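# Place orange cup upright in black bowl

## Task

Put the orange cup inside the black bowl, standing upright with its open end facing up.

## Robot and tools

Robot: two arms on a table. left_arm carries a five-finger left hand and stands at base (-0.030, +0.275, 0) m; right_arm carries a right hand at (-0.011, -0.325, 0) m. Scene frame: origin at table-top height, midway between the nominal bases; +z up, +x away from the robot over the table, +y toward left_arm. Arm names do not match image sides. A camera stand sits behind the arms. Loose objects may get brief random nudges.

Hand point: a point fixed to the palm, 0.05 m in front of it and 0.15 m from the wrist face along the fingers. Its +z runs along straight fingers, +y out of the palm, +x across the palm away from the thumb on the right hand (toward the thumb on the left hand). Straight fingertips extend 0.06 to 0.07 m past the point along +z, with their centre lines 0.06 m behind it (-y). A wrist bracket on the little-finger side reaches 0.10 m across and can strike things. Arms track loosely: expect rest errors of 1 to 3 cm (sometimes 5 cm), usually low, and small turns can shift the point noticeably.

Row layout (used by execute_actions and move): 28 numbers, each in [-1, 1], always both arms. Order: left_arm dx, dy, dz, rx, ry, rz; left thumb_turn, thumb_bend, index, middle, ring, little, force_limit, speed; then the same 14 for right_arm. The six pose numbers are an offset, not a pose: measured from that arm's Hand target at the start of the action or move, along the Hand target's own axes. 1.0 equals 0.6 m or 180 degrees; rx, ry, rz form one rotation vector. Every row in one action counts from the same start, not from the row before; a fresh action re-offsets from the new Hand target. All zeros re-requests the current Hand target. Orientation commands are clipped to 40 degrees from the measured one per step. The six finger numbers are absolute targets: -1 open (thumb_turn -1 = beside the palm, +1 = opposite the fingers), +1 closed. force_limit maps -1..+1 to about 0..10 N at the fingertip (thumb motors up to 15 N). speed rises from near 0 at -1 to full at +0.48 and above. To leave a hand unchanged, resend the eight numbers of its last executed row; if none has run yet, send its hand_measured plus hand_force_limit and hand_speed. A grip: thumb_turn +1, then close fingers; thickness 0.035 to 0.065 m, handles from 0.025 m. For a soft grip close with speed -0.94 or lower. Example shape (0.5, 0, 1): +1.00, -0.28, +0.00, -0.15, -0.93, -1.00. To tighten, raise force_limit and send a target more closed than hand_measured; to loosen, send one more open.

Tools:
- execute_actions(actions, cameras): actions is a list of actions; each is a table of up to 15 rows, one per 1/30 s step; a short table repeats its last row to fill 15. Images come only if actions is empty or cameras names them.
- move(target, speed, blend, blocking, cameras): target is one 28-number row or a list of up to 15 rows; every row's offsets count from the same starting Hand targets. Straight-line paths for both arms, ending together, at least 0.5 s, cut off at 10 s. speed is m/s per path (0.002 to 4.3, default 0.25; rotation up to twice that in rad/s), one value or one per target. blend in m rounds corners (0 = stop at each). blocking=false returns after about 0.5 s while it keeps running. No collision avoidance. Faster moves lag and overshoot more and hit harder. Do not route a hand near its own base.
- wait(seconds 0 to 10, cameras): lets the scene run holding the last command.
- stop(cameras): brakes a running move.
- zoom_image(camera, region [x0, y0, x1, y1] pixels, at most 504 by 504): closer view of the newest image from that camera.
- show_instructions(): shows reference pages.
- finished_scene(scene=1): ends the scene for good; the cup must stay in place unaided.

Cameras: cam_head_left, cam_head_right (896x504, on one bar behind), cam_high (896x504, facing back from across the table), cam_left_wrist, cam_right_wrist (616x616 fisheye). Calibration is approximate, fixed cameras off by up to a few degrees and millimetres.

Results: per arm end_effector_position (m) and end_effector_quat_wxyz in the scene frame; Hand target (the pose now commanded, which the next offsets start from; the hand often rests short of it and the next command, even zeros, asks again); hand_measured, hand_stopped_by (moving, target, force, stalled, fault), hand_load_n (fingertip load, positive pushing open; near 0 means grip lost), hand_force_limit, hand_speed; joint positions, velocities, torques; motor temperatures. A move adds a move: line: done (within 10 mm and 2 degrees), off_target, moving, held or fault, plus limits=paced (pose clipped) or limits=held (steps withheld). Neither done nor off_target proves contact or its absence.

Joint ranges (rad): waist -2.880 to 2.880, shoulder 0.000 to 3.142, elbow 0.000 to 3.019, wrist pitch -1.693 to 1.571, wrist yaw -1.571 to 1.571, wrist roll -2.094 to 2.094.

Avoid: the cup or anything leaving the table; dropping or releasing a moving cup; fast impacts with the table, bowl or stand; pressing far past contact (a blocked arm keeps pushing until commanded back past its hand point); the two hands touching or one gripping the other's fingers; overloading fingers with twists or fast swings. Long holds, stretched arms or pushing toward unreachable poses heat motors: MOTOR HOT appears at 85 °C and at 100 °C the arm goes limp for 30 to 60 s (OVER-TEMPERATURE FAULT), possibly without warning.

Each tool is called by a JSON object that holds its "api" and its "payload".

Reference images:

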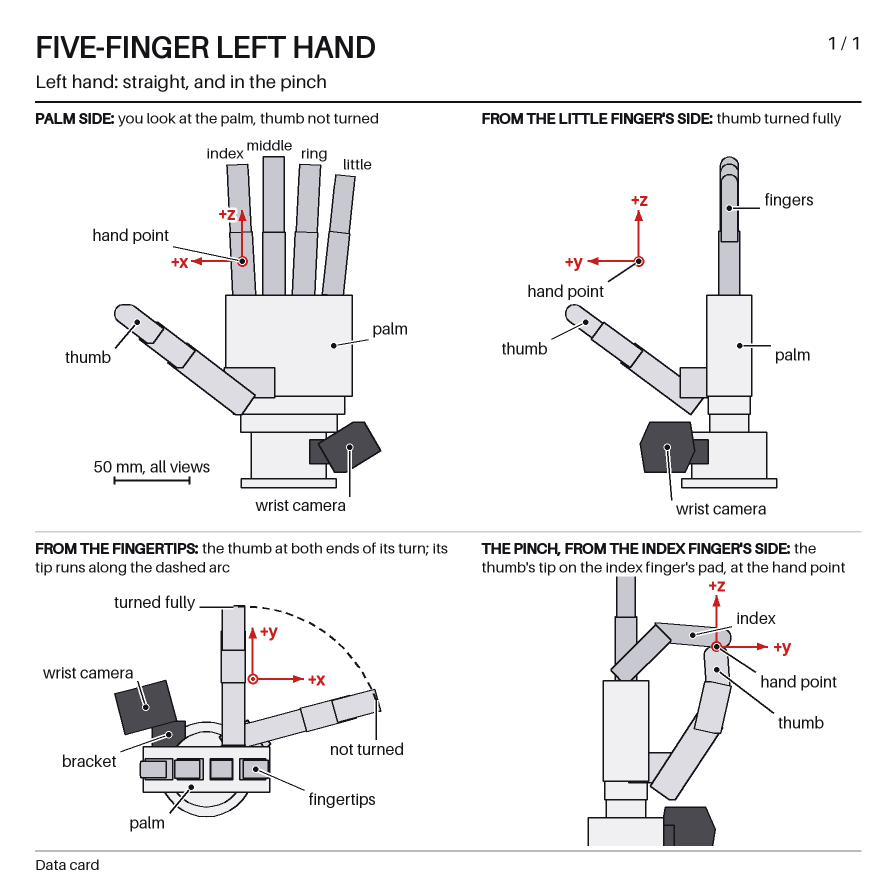

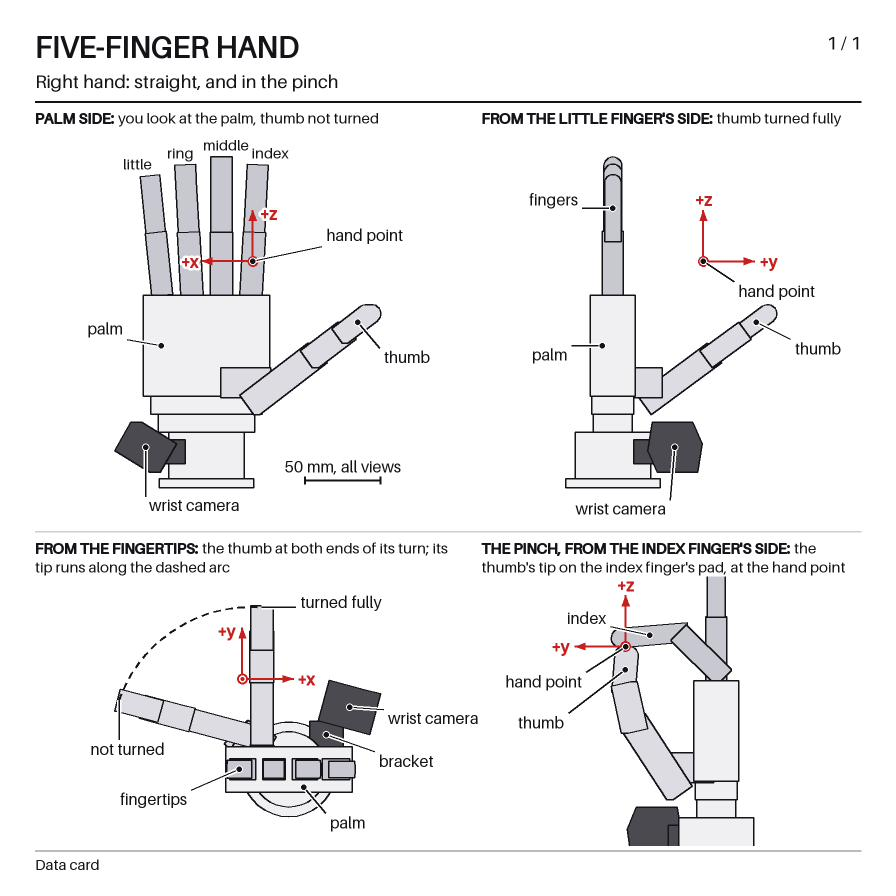

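## Session

{"api": "execute_actions", "payload": {"actions": []}}

Scene clock: 0.00 s.
left_arm: end_effector_position=(+0.3283, +0.4367, +0.1968) hand_measured=(-1.000, -1.000, -1.000, -1.000, -1.000, -1.000) hand_load_n=(+0.0, +0.0, +0.0, -0.5, +0.0, +0.0) hand_stopped_by=(target, target, target, target, target, target) hand_force_limit=0.00 hand_speed=-0.80 end_effector_quat_wxyz=(-0.005, +0.999, -0.048, +0.024) | right_arm: end_effector_position=(+0.4604, -0.3934, +0.3700) hand_measured=(-1.000, -1.000, -1.000, -1.000, -1.000, -1.000) hand_load_n=(+0.0, +0.0, +0.0, +0.0, +0.0, +0.0) hand_stopped_by=(target, target, target, target, target, target) hand_force_limit=0.00 hand_speed=-0.80 end_effector_quat_wxyz=(-0.078, +0.888, -0.435, +0.130)
Joint positions: left_arm=[0.598 1.367 1.233 -1.393 0.021 -0.872] | right_arm=[-0.085 1.608 1.983 -1.648 -0.063 -0.776]
Joint velocities: within noise
Joint torques (N m): no reading
Motor temperatures (°C): left_arm=[35 33 33 37 38 35] | right_arm=[39 38 33 31 35 29]
Heat: left arm: hottest wrist yaw 38 °C; right arm: hottest waist 39 °C.
Hand target: left_arm +0.3341, +0.4407, +0.2049; -0.012, +0.998, -0.048, +0.032 | right_arm +0.4638, -0.3938, +0.3799; -0.082, +0.886, -0.433, +0.143

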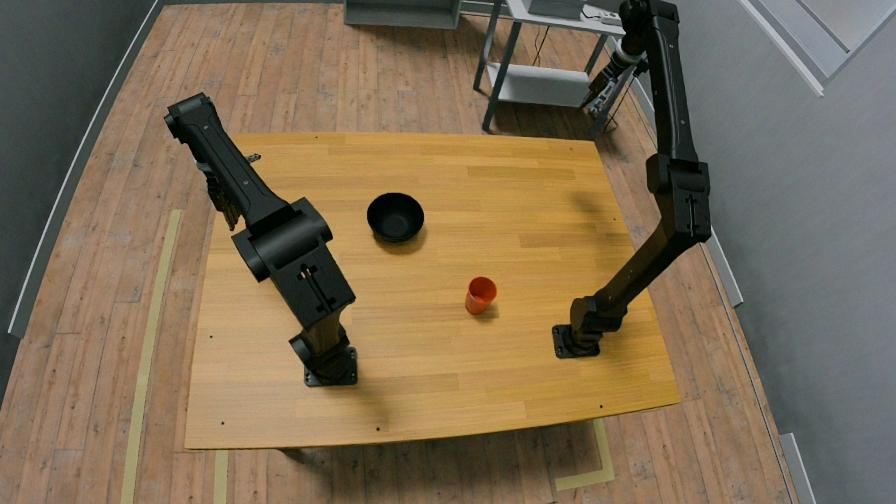

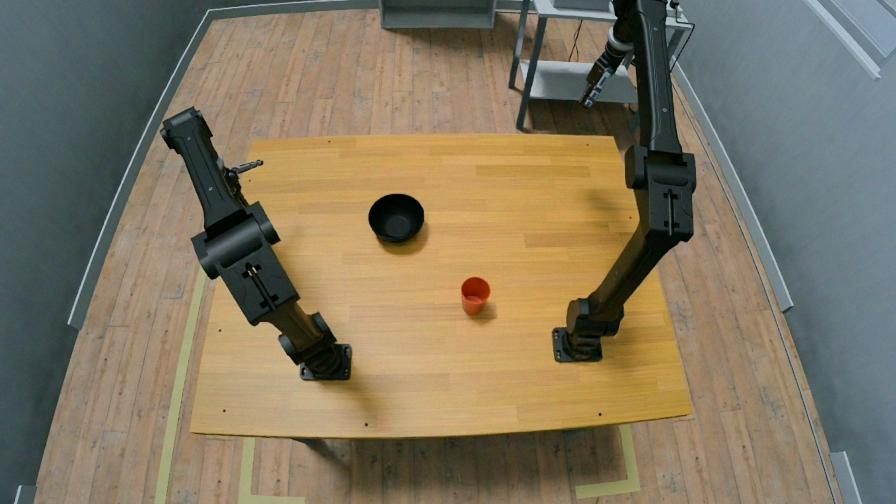

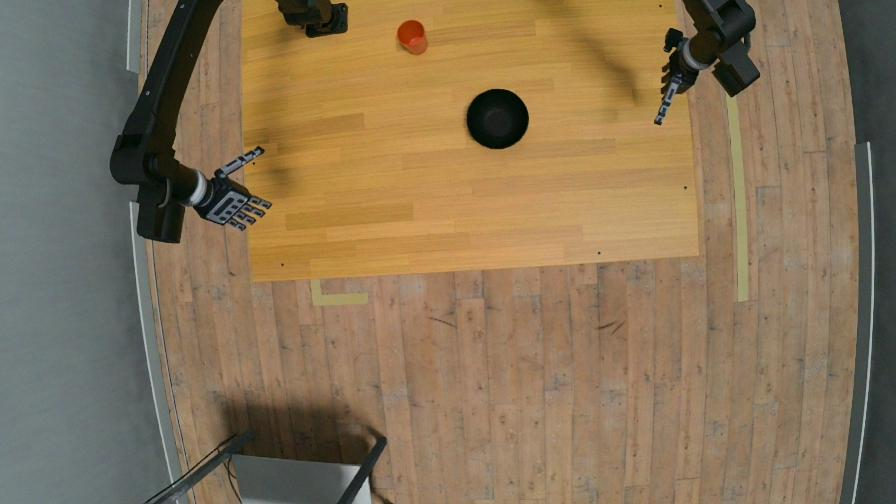

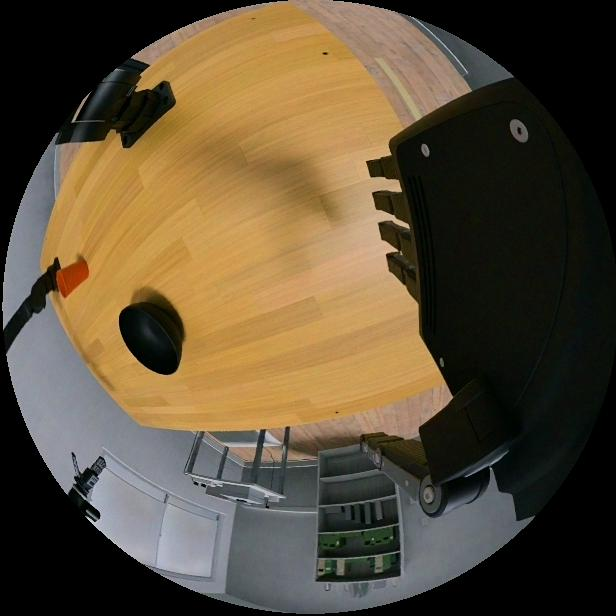

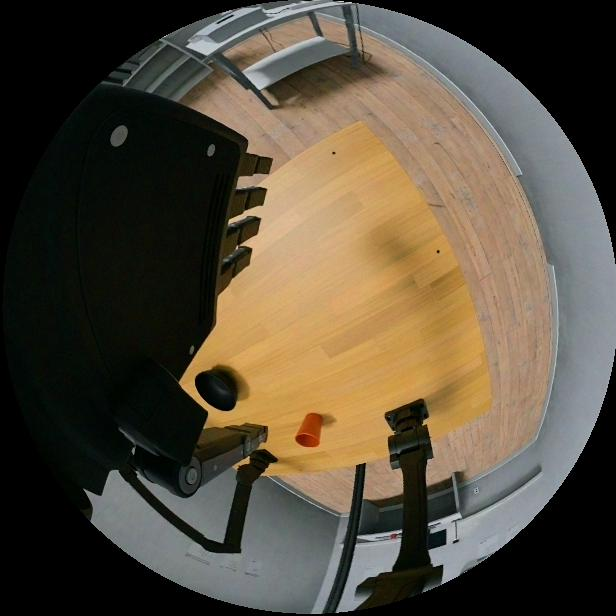

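{"api": "zoom_image", "payload": {"camera": "cam_head_left", "region": [430, 250, 540, 340]}}

{"api": "zoom_image", "payload": {"camera": "cam_high", "region": [370, 0, 550, 160]}}

{"api": "zoom_image", "payload": {"camera": "cam_left_wrist", "region": [20, 220, 220, 400]}}

Scaled by 4.582 from the camera's 896x504 image, which has a finer 1280x720 frame.

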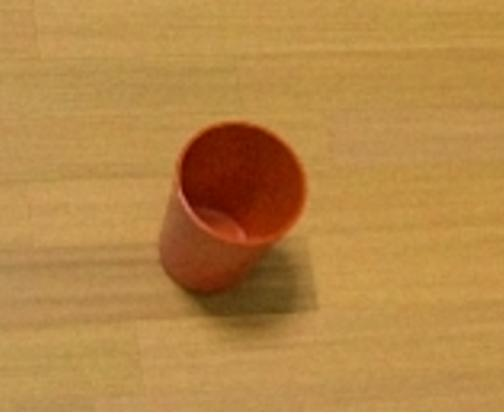

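Scaled by 2.800 from the camera's 896x504 image, which has a finer 1280x720 frame.

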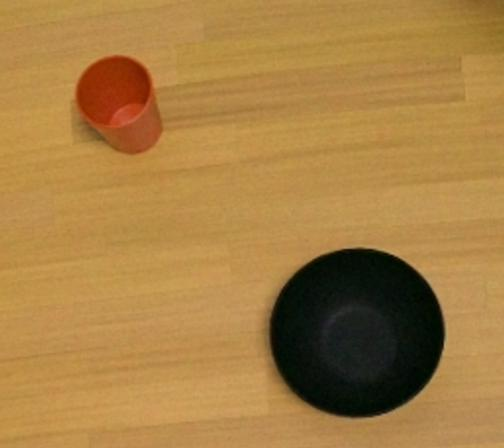

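Scaled by 2.520 from the camera's 616x616 image, which has a finer 880x880 frame.

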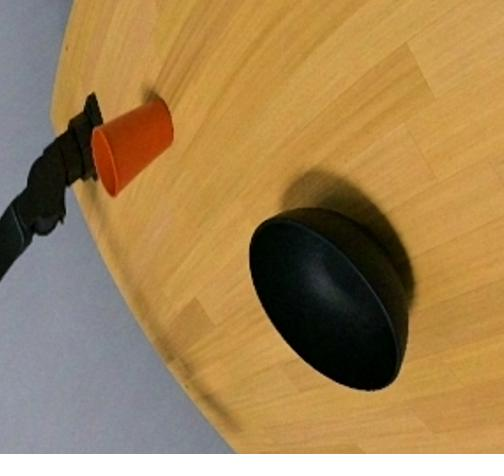

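{"api": "move", "payload": {"target": [[-0.0323,0.1304,-0.1384,0.0553,0.0339,0.3572,1,-1,-1,-1,-1,-1,0,0.2,0,0,0,0,0,0,-1,-1,-1,-1,-1,-1,0,-0.8],[-0.0042,0.4393,-0.1509,0.1652,0.1148,0.8067,1,-1,-1,-1,-1,-1,0,0.2,0,0,0,0,0,0,-1,-1,-1,-1,-1,-1,0,-0.8],[-0.1178,0.7853,-0.1807,-0.2858,-0.1743,-0.6545,1,-1,-1,-1,-1,-1,0,0.2,0,0,0,0,0,0,-1,-1,-1,-1,-1,-1,0,-0.8]], "speed": 0.35, "blend": 0.05, "cameras": ["all"]}}

Scene clock: 586.80 s.
left_arm: end_effector_position=(+0.2115, -0.0204, +0.2944) hand_measured=(+1.000, -1.000, -1.000, -1.000, -1.000, -1.000) hand_load_n=(+0.0, +0.0, +0.0, +0.0, +0.0, +0.0) hand_stopped_by=(target, target, target, target, target, target) hand_force_limit=0.00 hand_speed=0.20 end_effector_quat_wxyz=(+0.357, +0.445, +0.794, -0.208) | right_arm: end_effector_position=(+0.4604, -0.3934, +0.3700) hand_measured=(-1.000, -1.000, -1.000, -1.000, -1.000, -1.000) hand_load_n=(+0.0, +0.0, -0.5, +0.0, +0.0, +0.0) hand_stopped_by=(target, target, target, target, target, target) hand_force_limit=0.00 hand_speed=-0.80 end_effector_quat_wxyz=(-0.078, +0.888, -0.435, +0.130)
Joint positions: left_arm=[-1.047 0.831 0.933 -0.822 -0.002 1.551] | right_arm=[-0.085 1.608 1.983 -1.648 -0.063 -0.776]
Joint torques (N m): left_arm=[0.91 -3.78 7.25 2.67 0.17 0.31] | right_arm=[-1.26 -11.93 9.07 0.92 0.02 -0.01]
Motor temperatures (°C): left_arm=[32 33 44 32 33 29] | right_arm=[35 40 42 29 30 27]
Heat: left arm: hottest elbow 44 °C; right arm: hottest elbow 42 °C.
Hand target: left_arm +0.2122, -0.0235, +0.2960; +0.366, +0.453, +0.785, -0.211 | right_arm +0.4638, -0.3938, +0.3799; -0.082, +0.886, -0.433, +0.143
Off the commanded pose: left_arm 0.004 m, 2 deg | right_arm 0.010 m, 2 deg.
move: done
camera_calibration:
cam_left_wrist: T_world_to_cam=[[-0.911351, -0.354007, -0.210046, 0.248517], [-0.274715, 0.903086, -0.330102, 0.178947], [0.306548, -0.243136, -0.920279, 0.312239], [0, 0, 0, 1]] pos_world=[0.179929, 0.00228891, 0.398618]

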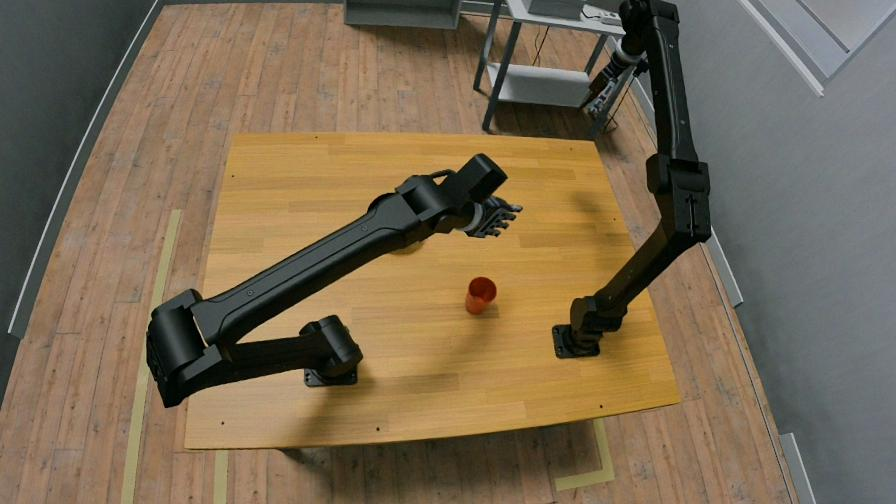

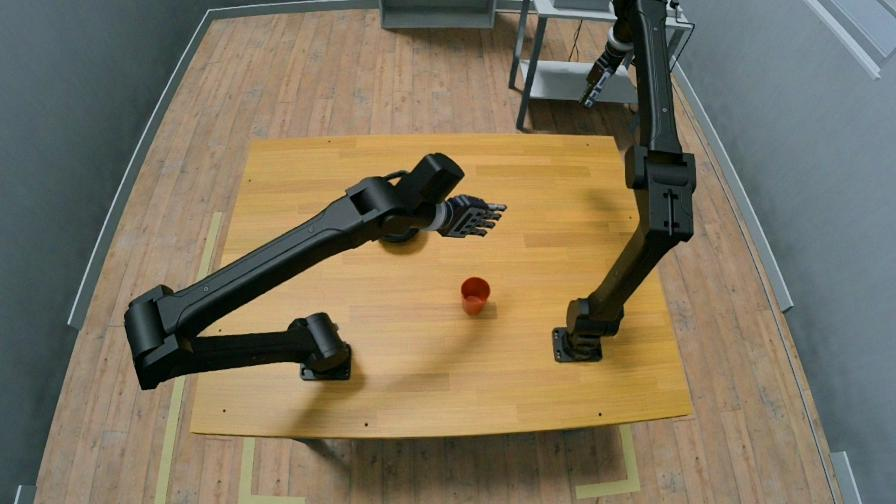

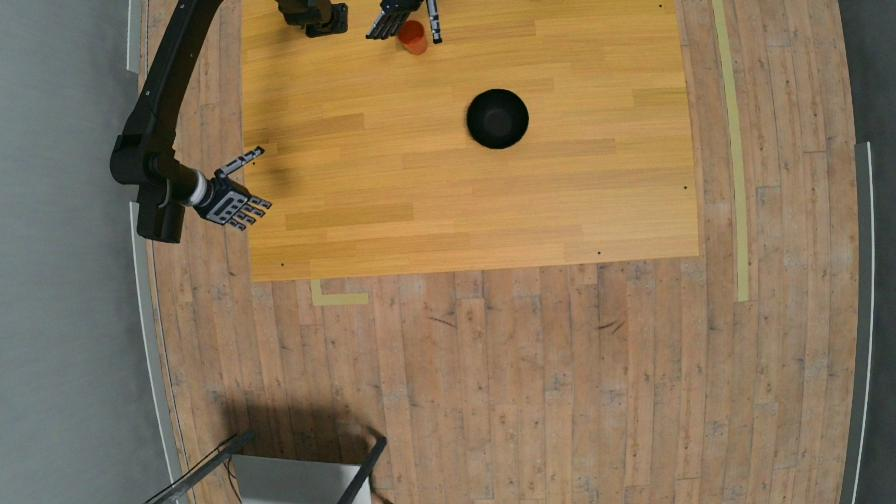

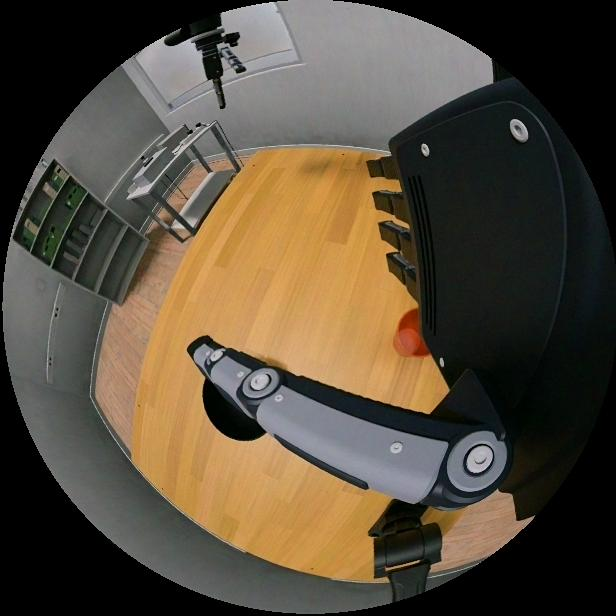

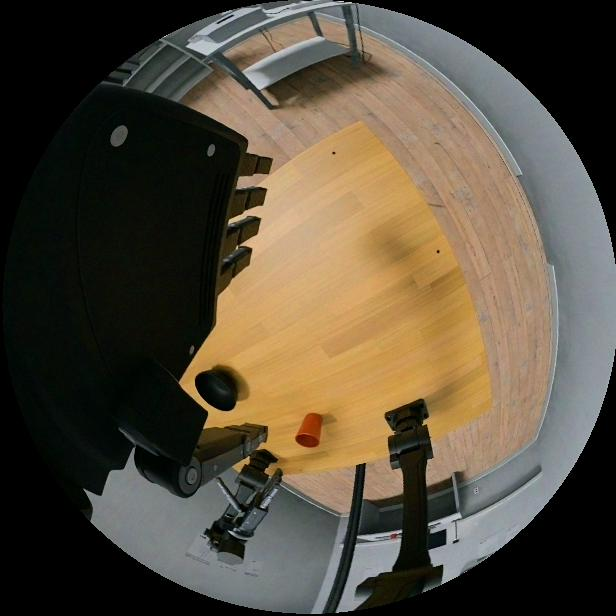

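{"api": "move", "payload": {"target": [0.1475,-0.1799,0.1250,0.0774,-0.0552,0.0542,1,-1,-1,-1,-1,-1,0,0.2,0,0,0,0,0,0,-1,-1,-1,-1,-1,-1,0,-0.8], "speed": 0.2, "cameras": ["all"]}}

Scene clock: 620.80 s.
left_arm: end_effector_position=(+0.1192, -0.0751, +0.1834) hand_measured=(+1.000, -1.000, -1.000, -1.000, -1.000, -1.000) hand_load_n=(+0.0, +0.0, +0.0, +0.0, +0.0, +0.0) hand_stopped_by=(target, target, target, target, target, target) hand_force_limit=0.00 hand_speed=0.20 end_effector_quat_wxyz=(+0.387, +0.531, +0.685, -0.314) | right_arm: end_effector_position=(+0.4604, -0.3934, +0.3700) hand_measured=(-1.000, -1.000, -1.000, -1.000, -1.000, -1.000) hand_load_n=(-0.5, +0.0, +0.0, +0.0, +0.0, +0.0) hand_stopped_by=(target, target, target, target, target, target) hand_force_limit=0.00 hand_speed=-0.80 end_effector_quat_wxyz=(-0.078, +0.888, -0.435, +0.130)
Joint positions: left_arm=[-1.316 0.742 0.504 -0.291 0.026 1.564] | right_arm=[-0.085 1.608 1.983 -1.648 -0.063 -0.776]
Joint torques (N m): left_arm=[0.67 -0.73 7.13 2.97 -0.04 0.38] | right_arm=[-1.49 -12.75 9.03 1.01 0.03 -0.04]
Heat: left arm: hottest elbow 44 °C; right arm: hottest elbow 42 °C.
Hand target: left_arm +0.1191, -0.0779, +0.1801; +0.392, +0.539, +0.678, -0.311 | right_arm +0.4638, -0.3938, +0.3799; -0.082, +0.886, -0.433, +0.143
Off the commanded pose: left_arm 0.004 m, 1 deg | right_arm 0.010 m, 2 deg.
move: done
camera_calibration:
cam_left_wrist: T_world_to_cam=[[-0.966431, -0.110429, -0.231982, 0.150546], [0.020653, 0.866607, -0.498564, 0.159371], [0.256093, -0.486619, -0.835235, 0.197171], [0, 0, 0, 1]] pos_world=[0.091707, -0.0255405, 0.279065]

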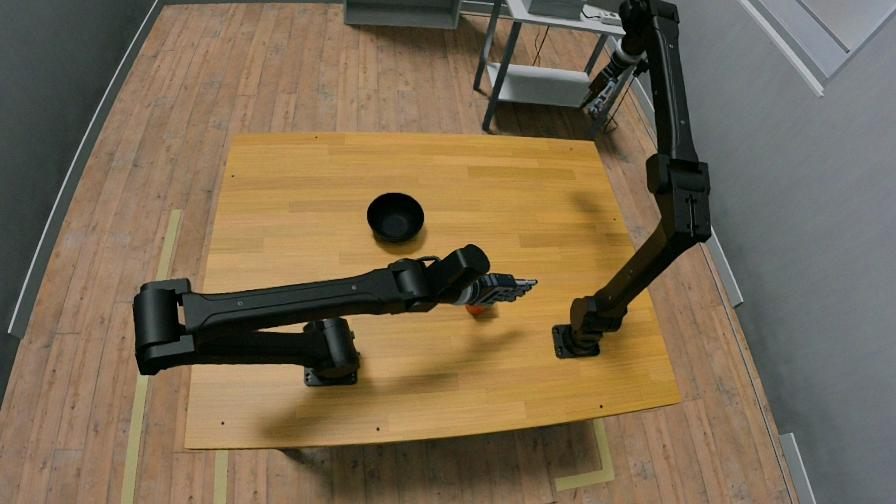

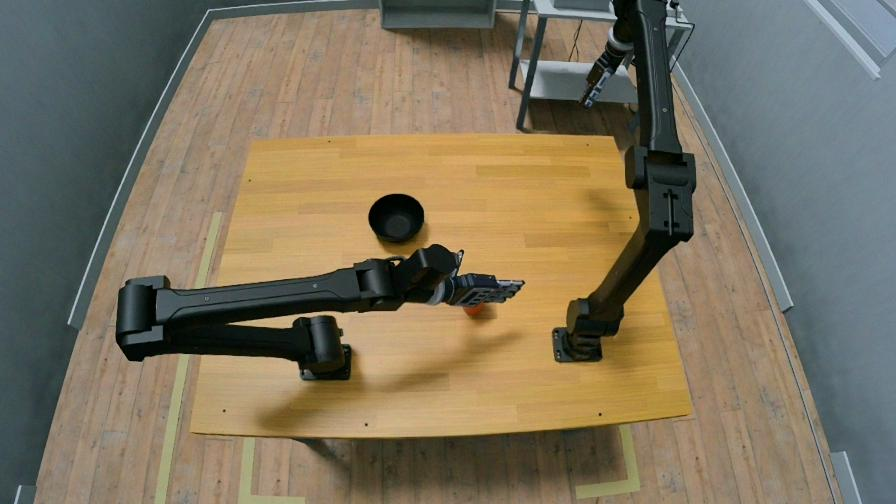

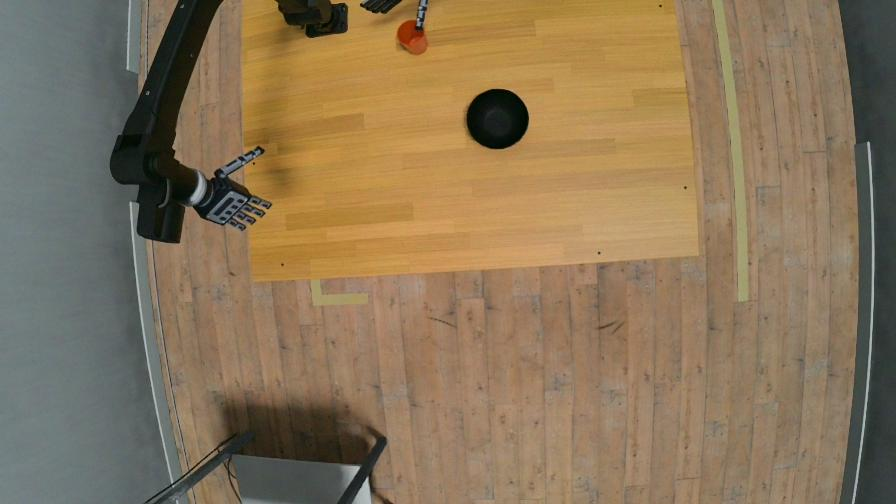

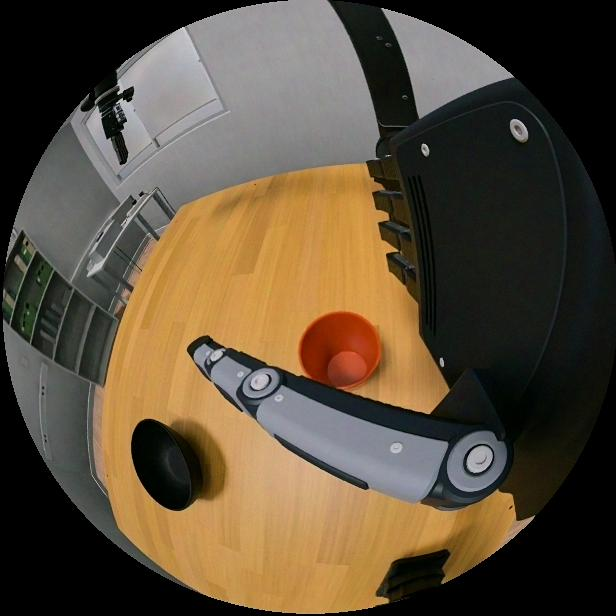

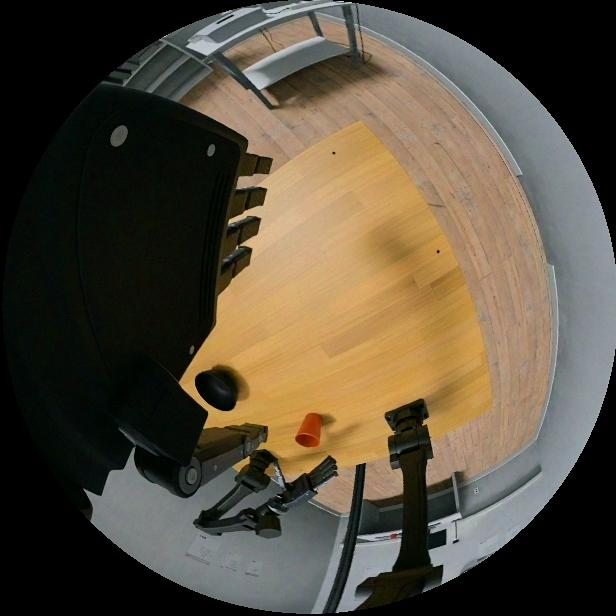

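{"api": "zoom_image", "payload": {"camera": "cam_left_wrist", "region": [180, 280, 430, 430]}}

{"api": "zoom_image", "payload": {"camera": "cam_head_left", "region": [420, 230, 560, 330]}}

{"api": "zoom_image", "payload": {"camera": "cam_head_right", "region": [420, 230, 560, 330]}}

{"api": "zoom_image", "payload": {"camera": "cam_right_wrist", "region": [250, 390, 370, 510]}}

Scaled by 2.016 from the camera's 616x616 image, which has a finer 880x880 frame.

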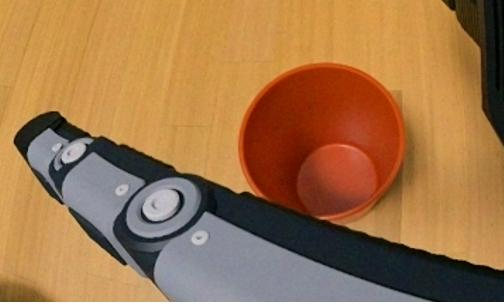

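Scaled by 3.600 from the camera's 896x504 image, which has a finer 1280x720 frame.

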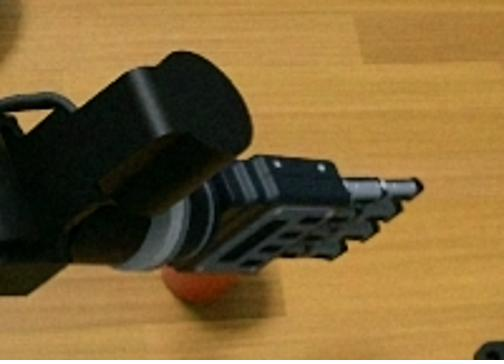

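Scaled by 3.600 from the camera's 896x504 image, which has a finer 1280x720 frame.

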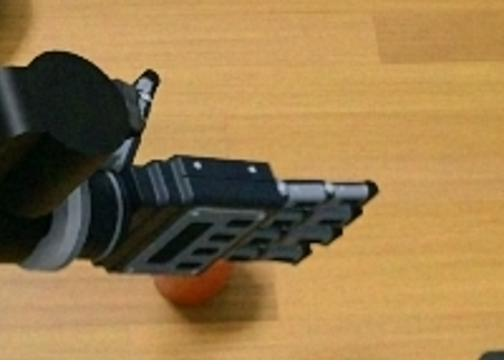

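Scaled by 4.200 from the camera's 616x616 image, which has a finer 880x880 frame.

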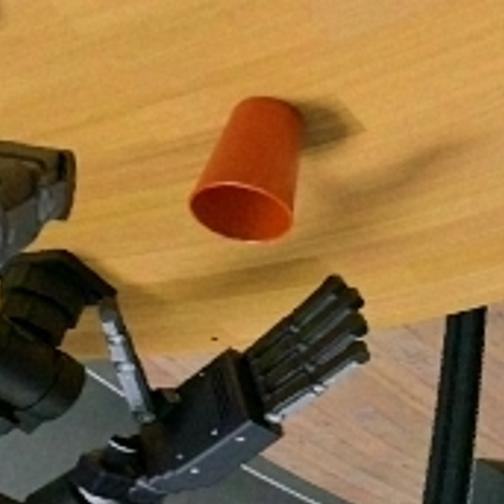

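{"api": "move", "payload": {"target": [0.0834,0,0.0493,0,-0.0278,0,1,-1,-1,-1,-1,-1,0,0.2,0,0,0,0,0,0,-1,-1,-1,-1,-1,-1,0,-0.8], "speed": 0.1, "cameras": ["cam_head_left","cam_left_wrist","cam_right_wrist"]}}

{"api": "zoom_image", "payload": {"camera": "cam_left_wrist", "region": [180, 150, 480, 450]}}

{"api": "zoom_image", "payload": {"camera": "cam_right_wrist", "region": [250, 390, 370, 510]}}

{"api": "zoom_image", "payload": {"camera": "cam_head_left", "region": [420, 230, 560, 330]}}

Scene clock: 766.00 s.
left_arm: end_effector_position=(+0.1198, -0.0773, +0.1241) hand_measured=(+1.000, -1.000, -1.000, -1.000, -1.000, -1.000) hand_load_n=(+0.0, +0.0, +0.0, +0.0, +0.0, +0.0) hand_stopped_by=(target, target, target, target, target, target) hand_force_limit=0.00 hand_speed=0.20 end_effector_quat_wxyz=(+0.416, +0.518, +0.668, -0.336) | right_arm: end_effector_position=(+0.4604, -0.3934, +0.3700) hand_measured=(-1.000, -1.000, -1.000, -1.000, -1.000, -1.000) hand_load_n=(+0.0, +0.0, +0.0, +0.0, +0.0, +0.0) hand_stopped_by=(target, target, target, target, target, target) hand_force_limit=0.00 hand_speed=-0.80 end_effector_quat_wxyz=(-0.078, +0.888, -0.435, +0.130)
Joint positions: left_arm=[-1.316 0.829 0.316 0.07 0.026 1.564] | right_arm=[-0.085 1.608 1.983 -1.648 -0.063 -0.776]
Joint torques (N m): left_arm=[0.85 -0.38 6.5 2.99 0.06 0.35] | right_arm=[-2.2 -12.34 9.02 0.9 -0.01 -0.02]
Heat: left arm: hottest elbow 42 °C; right arm: hottest elbow 43 °C.
Hand target: left_arm +0.1193, -0.0784, +0.1217; +0.421, +0.525, +0.660, -0.334 | right_arm +0.4638, -0.3938, +0.3799; -0.082, +0.886, -0.433, +0.143
Off the commanded pose: left_arm 0.002 m, 1 deg | right_arm 0.010 m, 2 deg.
move: done
camera_calibration:
cam_left_wrist: T_world_to_cam=[[-0.961186, -0.130156, -0.243269, 0.136363], [0.0324113, 0.822359, -0.568045, 0.135533], [0.273989, -0.553882, -0.786222, 0.13302], [0, 0, 0, 1]] pos_world=[0.0902312, -0.0200313, 0.214745]
Images, in order (width x height): cam_head_left 896x504, cam_left_wrist 616x616, cam_right_wrist 616x616.

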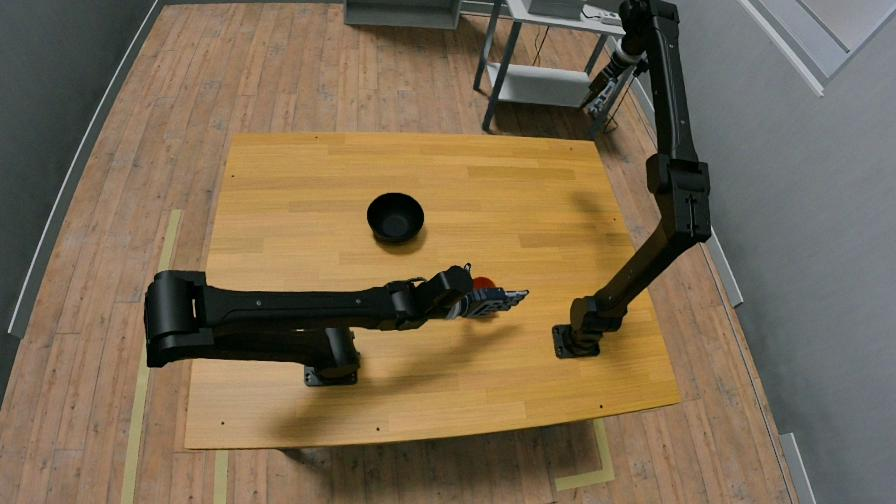

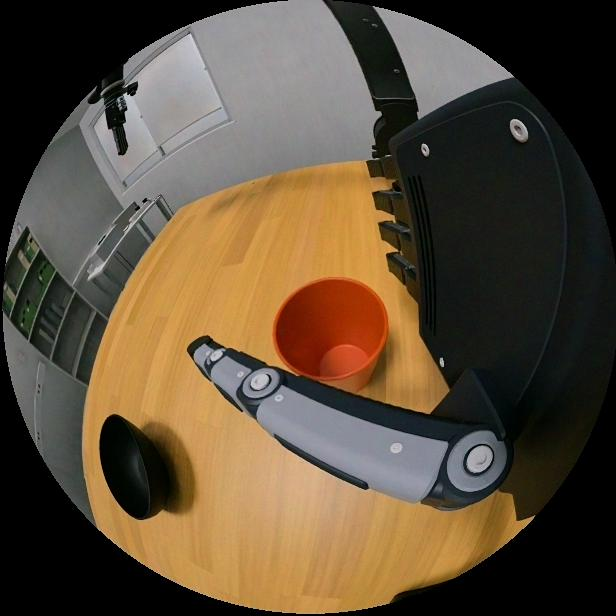

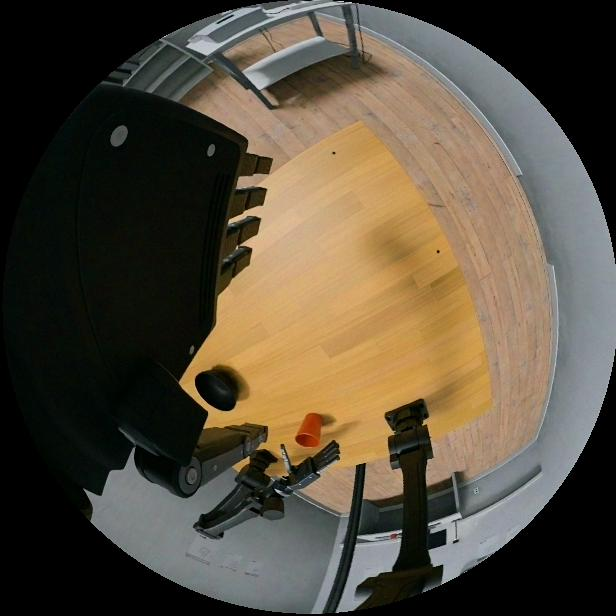

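Scaled by 1.680 from the camera's 616x616 image, which has a finer 880x880 frame.

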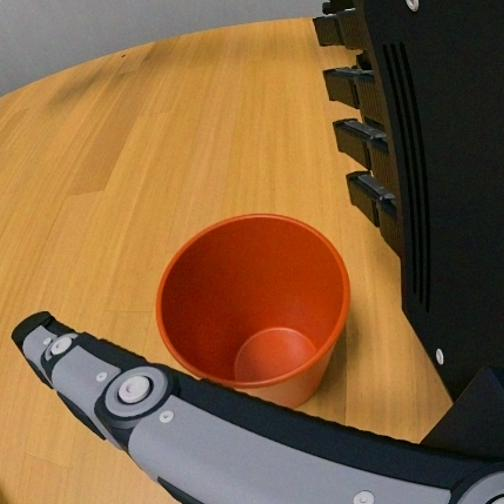

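Scaled by 4.200 from the camera's 616x616 image, which has a finer 880x880 frame.

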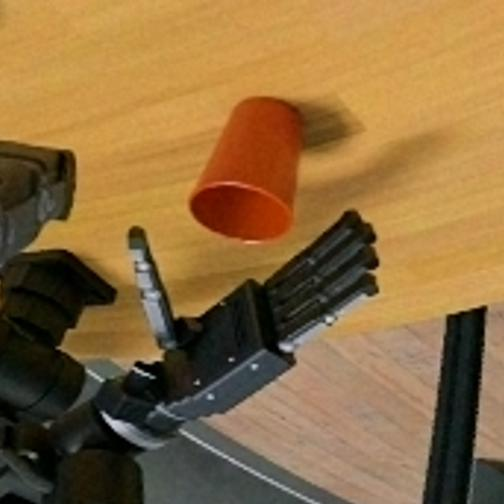

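Scaled by 3.600 from the camera's 896x504 image, which has a finer 1280x720 frame.

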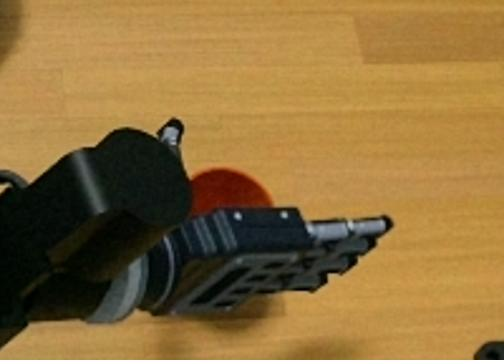

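{"api": "move", "payload": {"target": [0.0582,0,0.0271,0,0,0,1,-1,-1,-1,-1,-1,0,0.2,0,0,0,0,0,0,-1,-1,-1,-1,-1,-1,0,-0.8], "speed": 0.06, "cameras": ["cam_head_left","cam_left_wrist","cam_right_wrist"]}}

{"api": "zoom_image", "payload": {"camera": "cam_left_wrist", "region": [180, 150, 480, 450]}}

{"api": "zoom_image", "payload": {"camera": "cam_right_wrist", "region": [250, 390, 370, 510]}}

{"api": "zoom_image", "payload": {"camera": "cam_head_left", "region": [420, 230, 560, 330]}}

Scene clock: 806.83 s.
left_arm: end_effector_position=(+0.1200, -0.0780, +0.0847) hand_measured=(+1.000, -1.000, -1.000, -1.000, -1.000, -1.000) hand_load_n=(+0.0, +0.0, +0.0, +0.0, +0.0, +0.0) hand_stopped_by=(target, target, target, target, target, target) hand_force_limit=0.00 hand_speed=0.20 end_effector_quat_wxyz=(+0.416, +0.518, +0.668, -0.336) | right_arm: end_effector_position=(+0.4604, -0.3934, +0.3700) hand_measured=(-1.000, -1.000, -1.000, -1.000, -1.000, -1.000) hand_load_n=(+0.0, +0.0, +0.0, +0.0, +0.0, +0.0) hand_stopped_by=(target, target, target, target, target, target) hand_force_limit=0.00 hand_speed=-0.80 end_effector_quat_wxyz=(-0.078, +0.888, -0.435, +0.130)
Joint positions: left_arm=[-1.316 0.967 0.246 0.276 0.026 1.564] | right_arm=[-0.085 1.608 1.983 -1.648 -0.063 -0.776]
Joint torques (N m): left_arm=[0.91 -1.67 5.71 3.14 0.07 0.36] | right_arm=[-1.44 -12.4 9.18 0.98 -0.02 -0.03]
Heat: left arm: hottest elbow 42 °C; right arm: hottest elbow 43 °C.
Hand target: left_arm +0.1194, -0.0784, +0.0832; +0.421, +0.525, +0.660, -0.334 | right_arm +0.4638, -0.3938, +0.3799; -0.082, +0.886, -0.433, +0.143
Off the commanded pose: left_arm 0.002 m, 1 deg | right_arm 0.010 m, 2 deg.
move: done
camera_calibration:
cam_left_wrist: T_world_to_cam=[[-0.961222, -0.129995, -0.243217, 0.126876], [0.0322962, 0.822802, -0.56741, 0.113629], [0.27388, -0.553262, -0.786696, 0.101706], [0, 0, 0, 1]] pos_world=[0.090431, -0.0207305, 0.175345]
Images, in order (width x height): cam_head_left 896x504, cam_left_wrist 616x616, cam_right_wrist 616x616.

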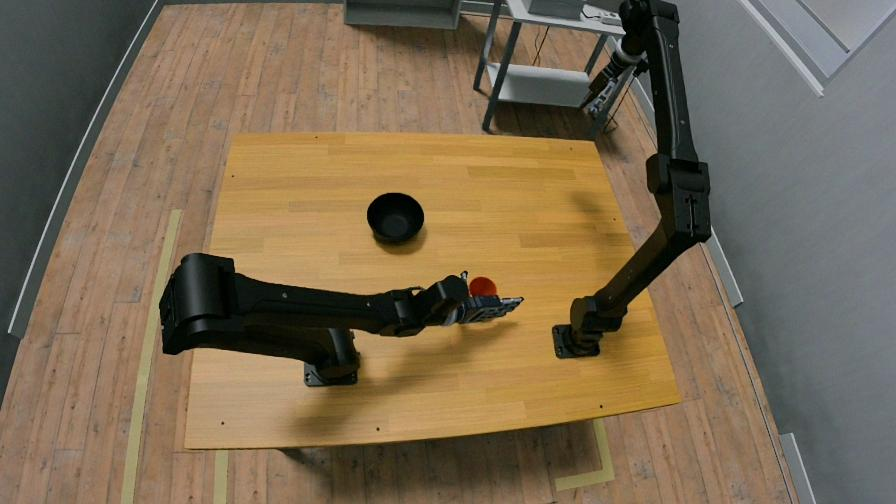

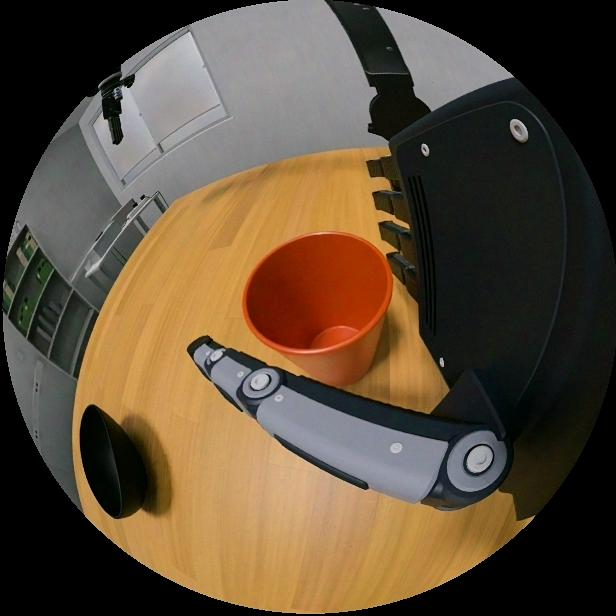

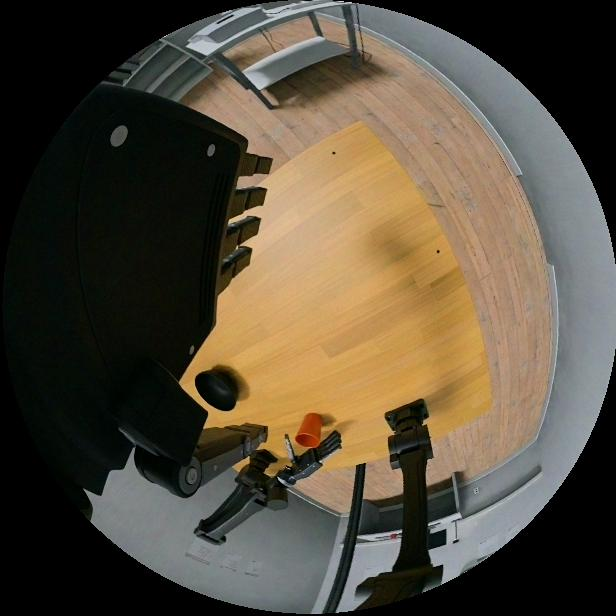

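Scaled by 1.680 from the camera's 616x616 image, which has a finer 880x880 frame.

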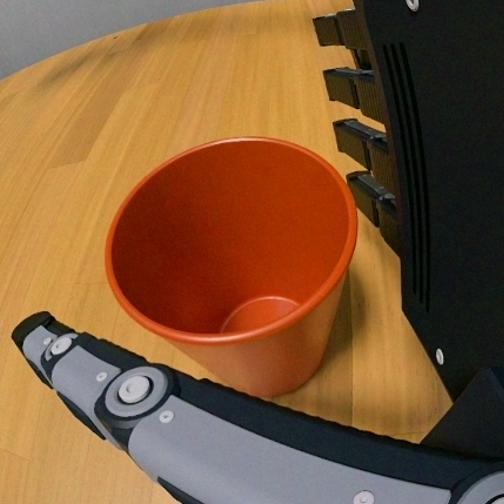

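Scaled by 4.200 from the camera's 616x616 image, which has a finer 880x880 frame.

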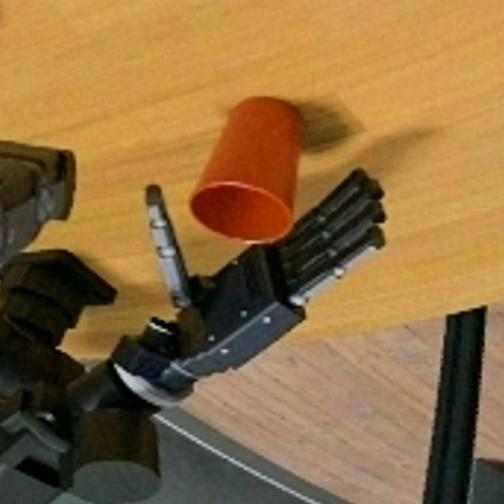

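Scaled by 3.600 from the camera's 896x504 image, which has a finer 1280x720 frame.

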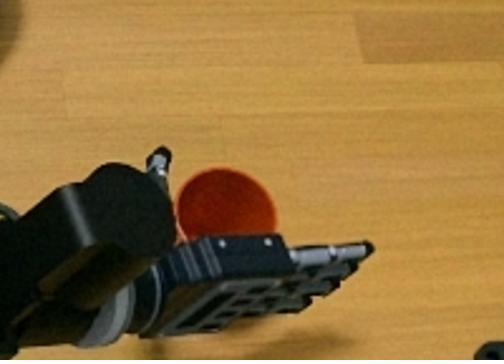

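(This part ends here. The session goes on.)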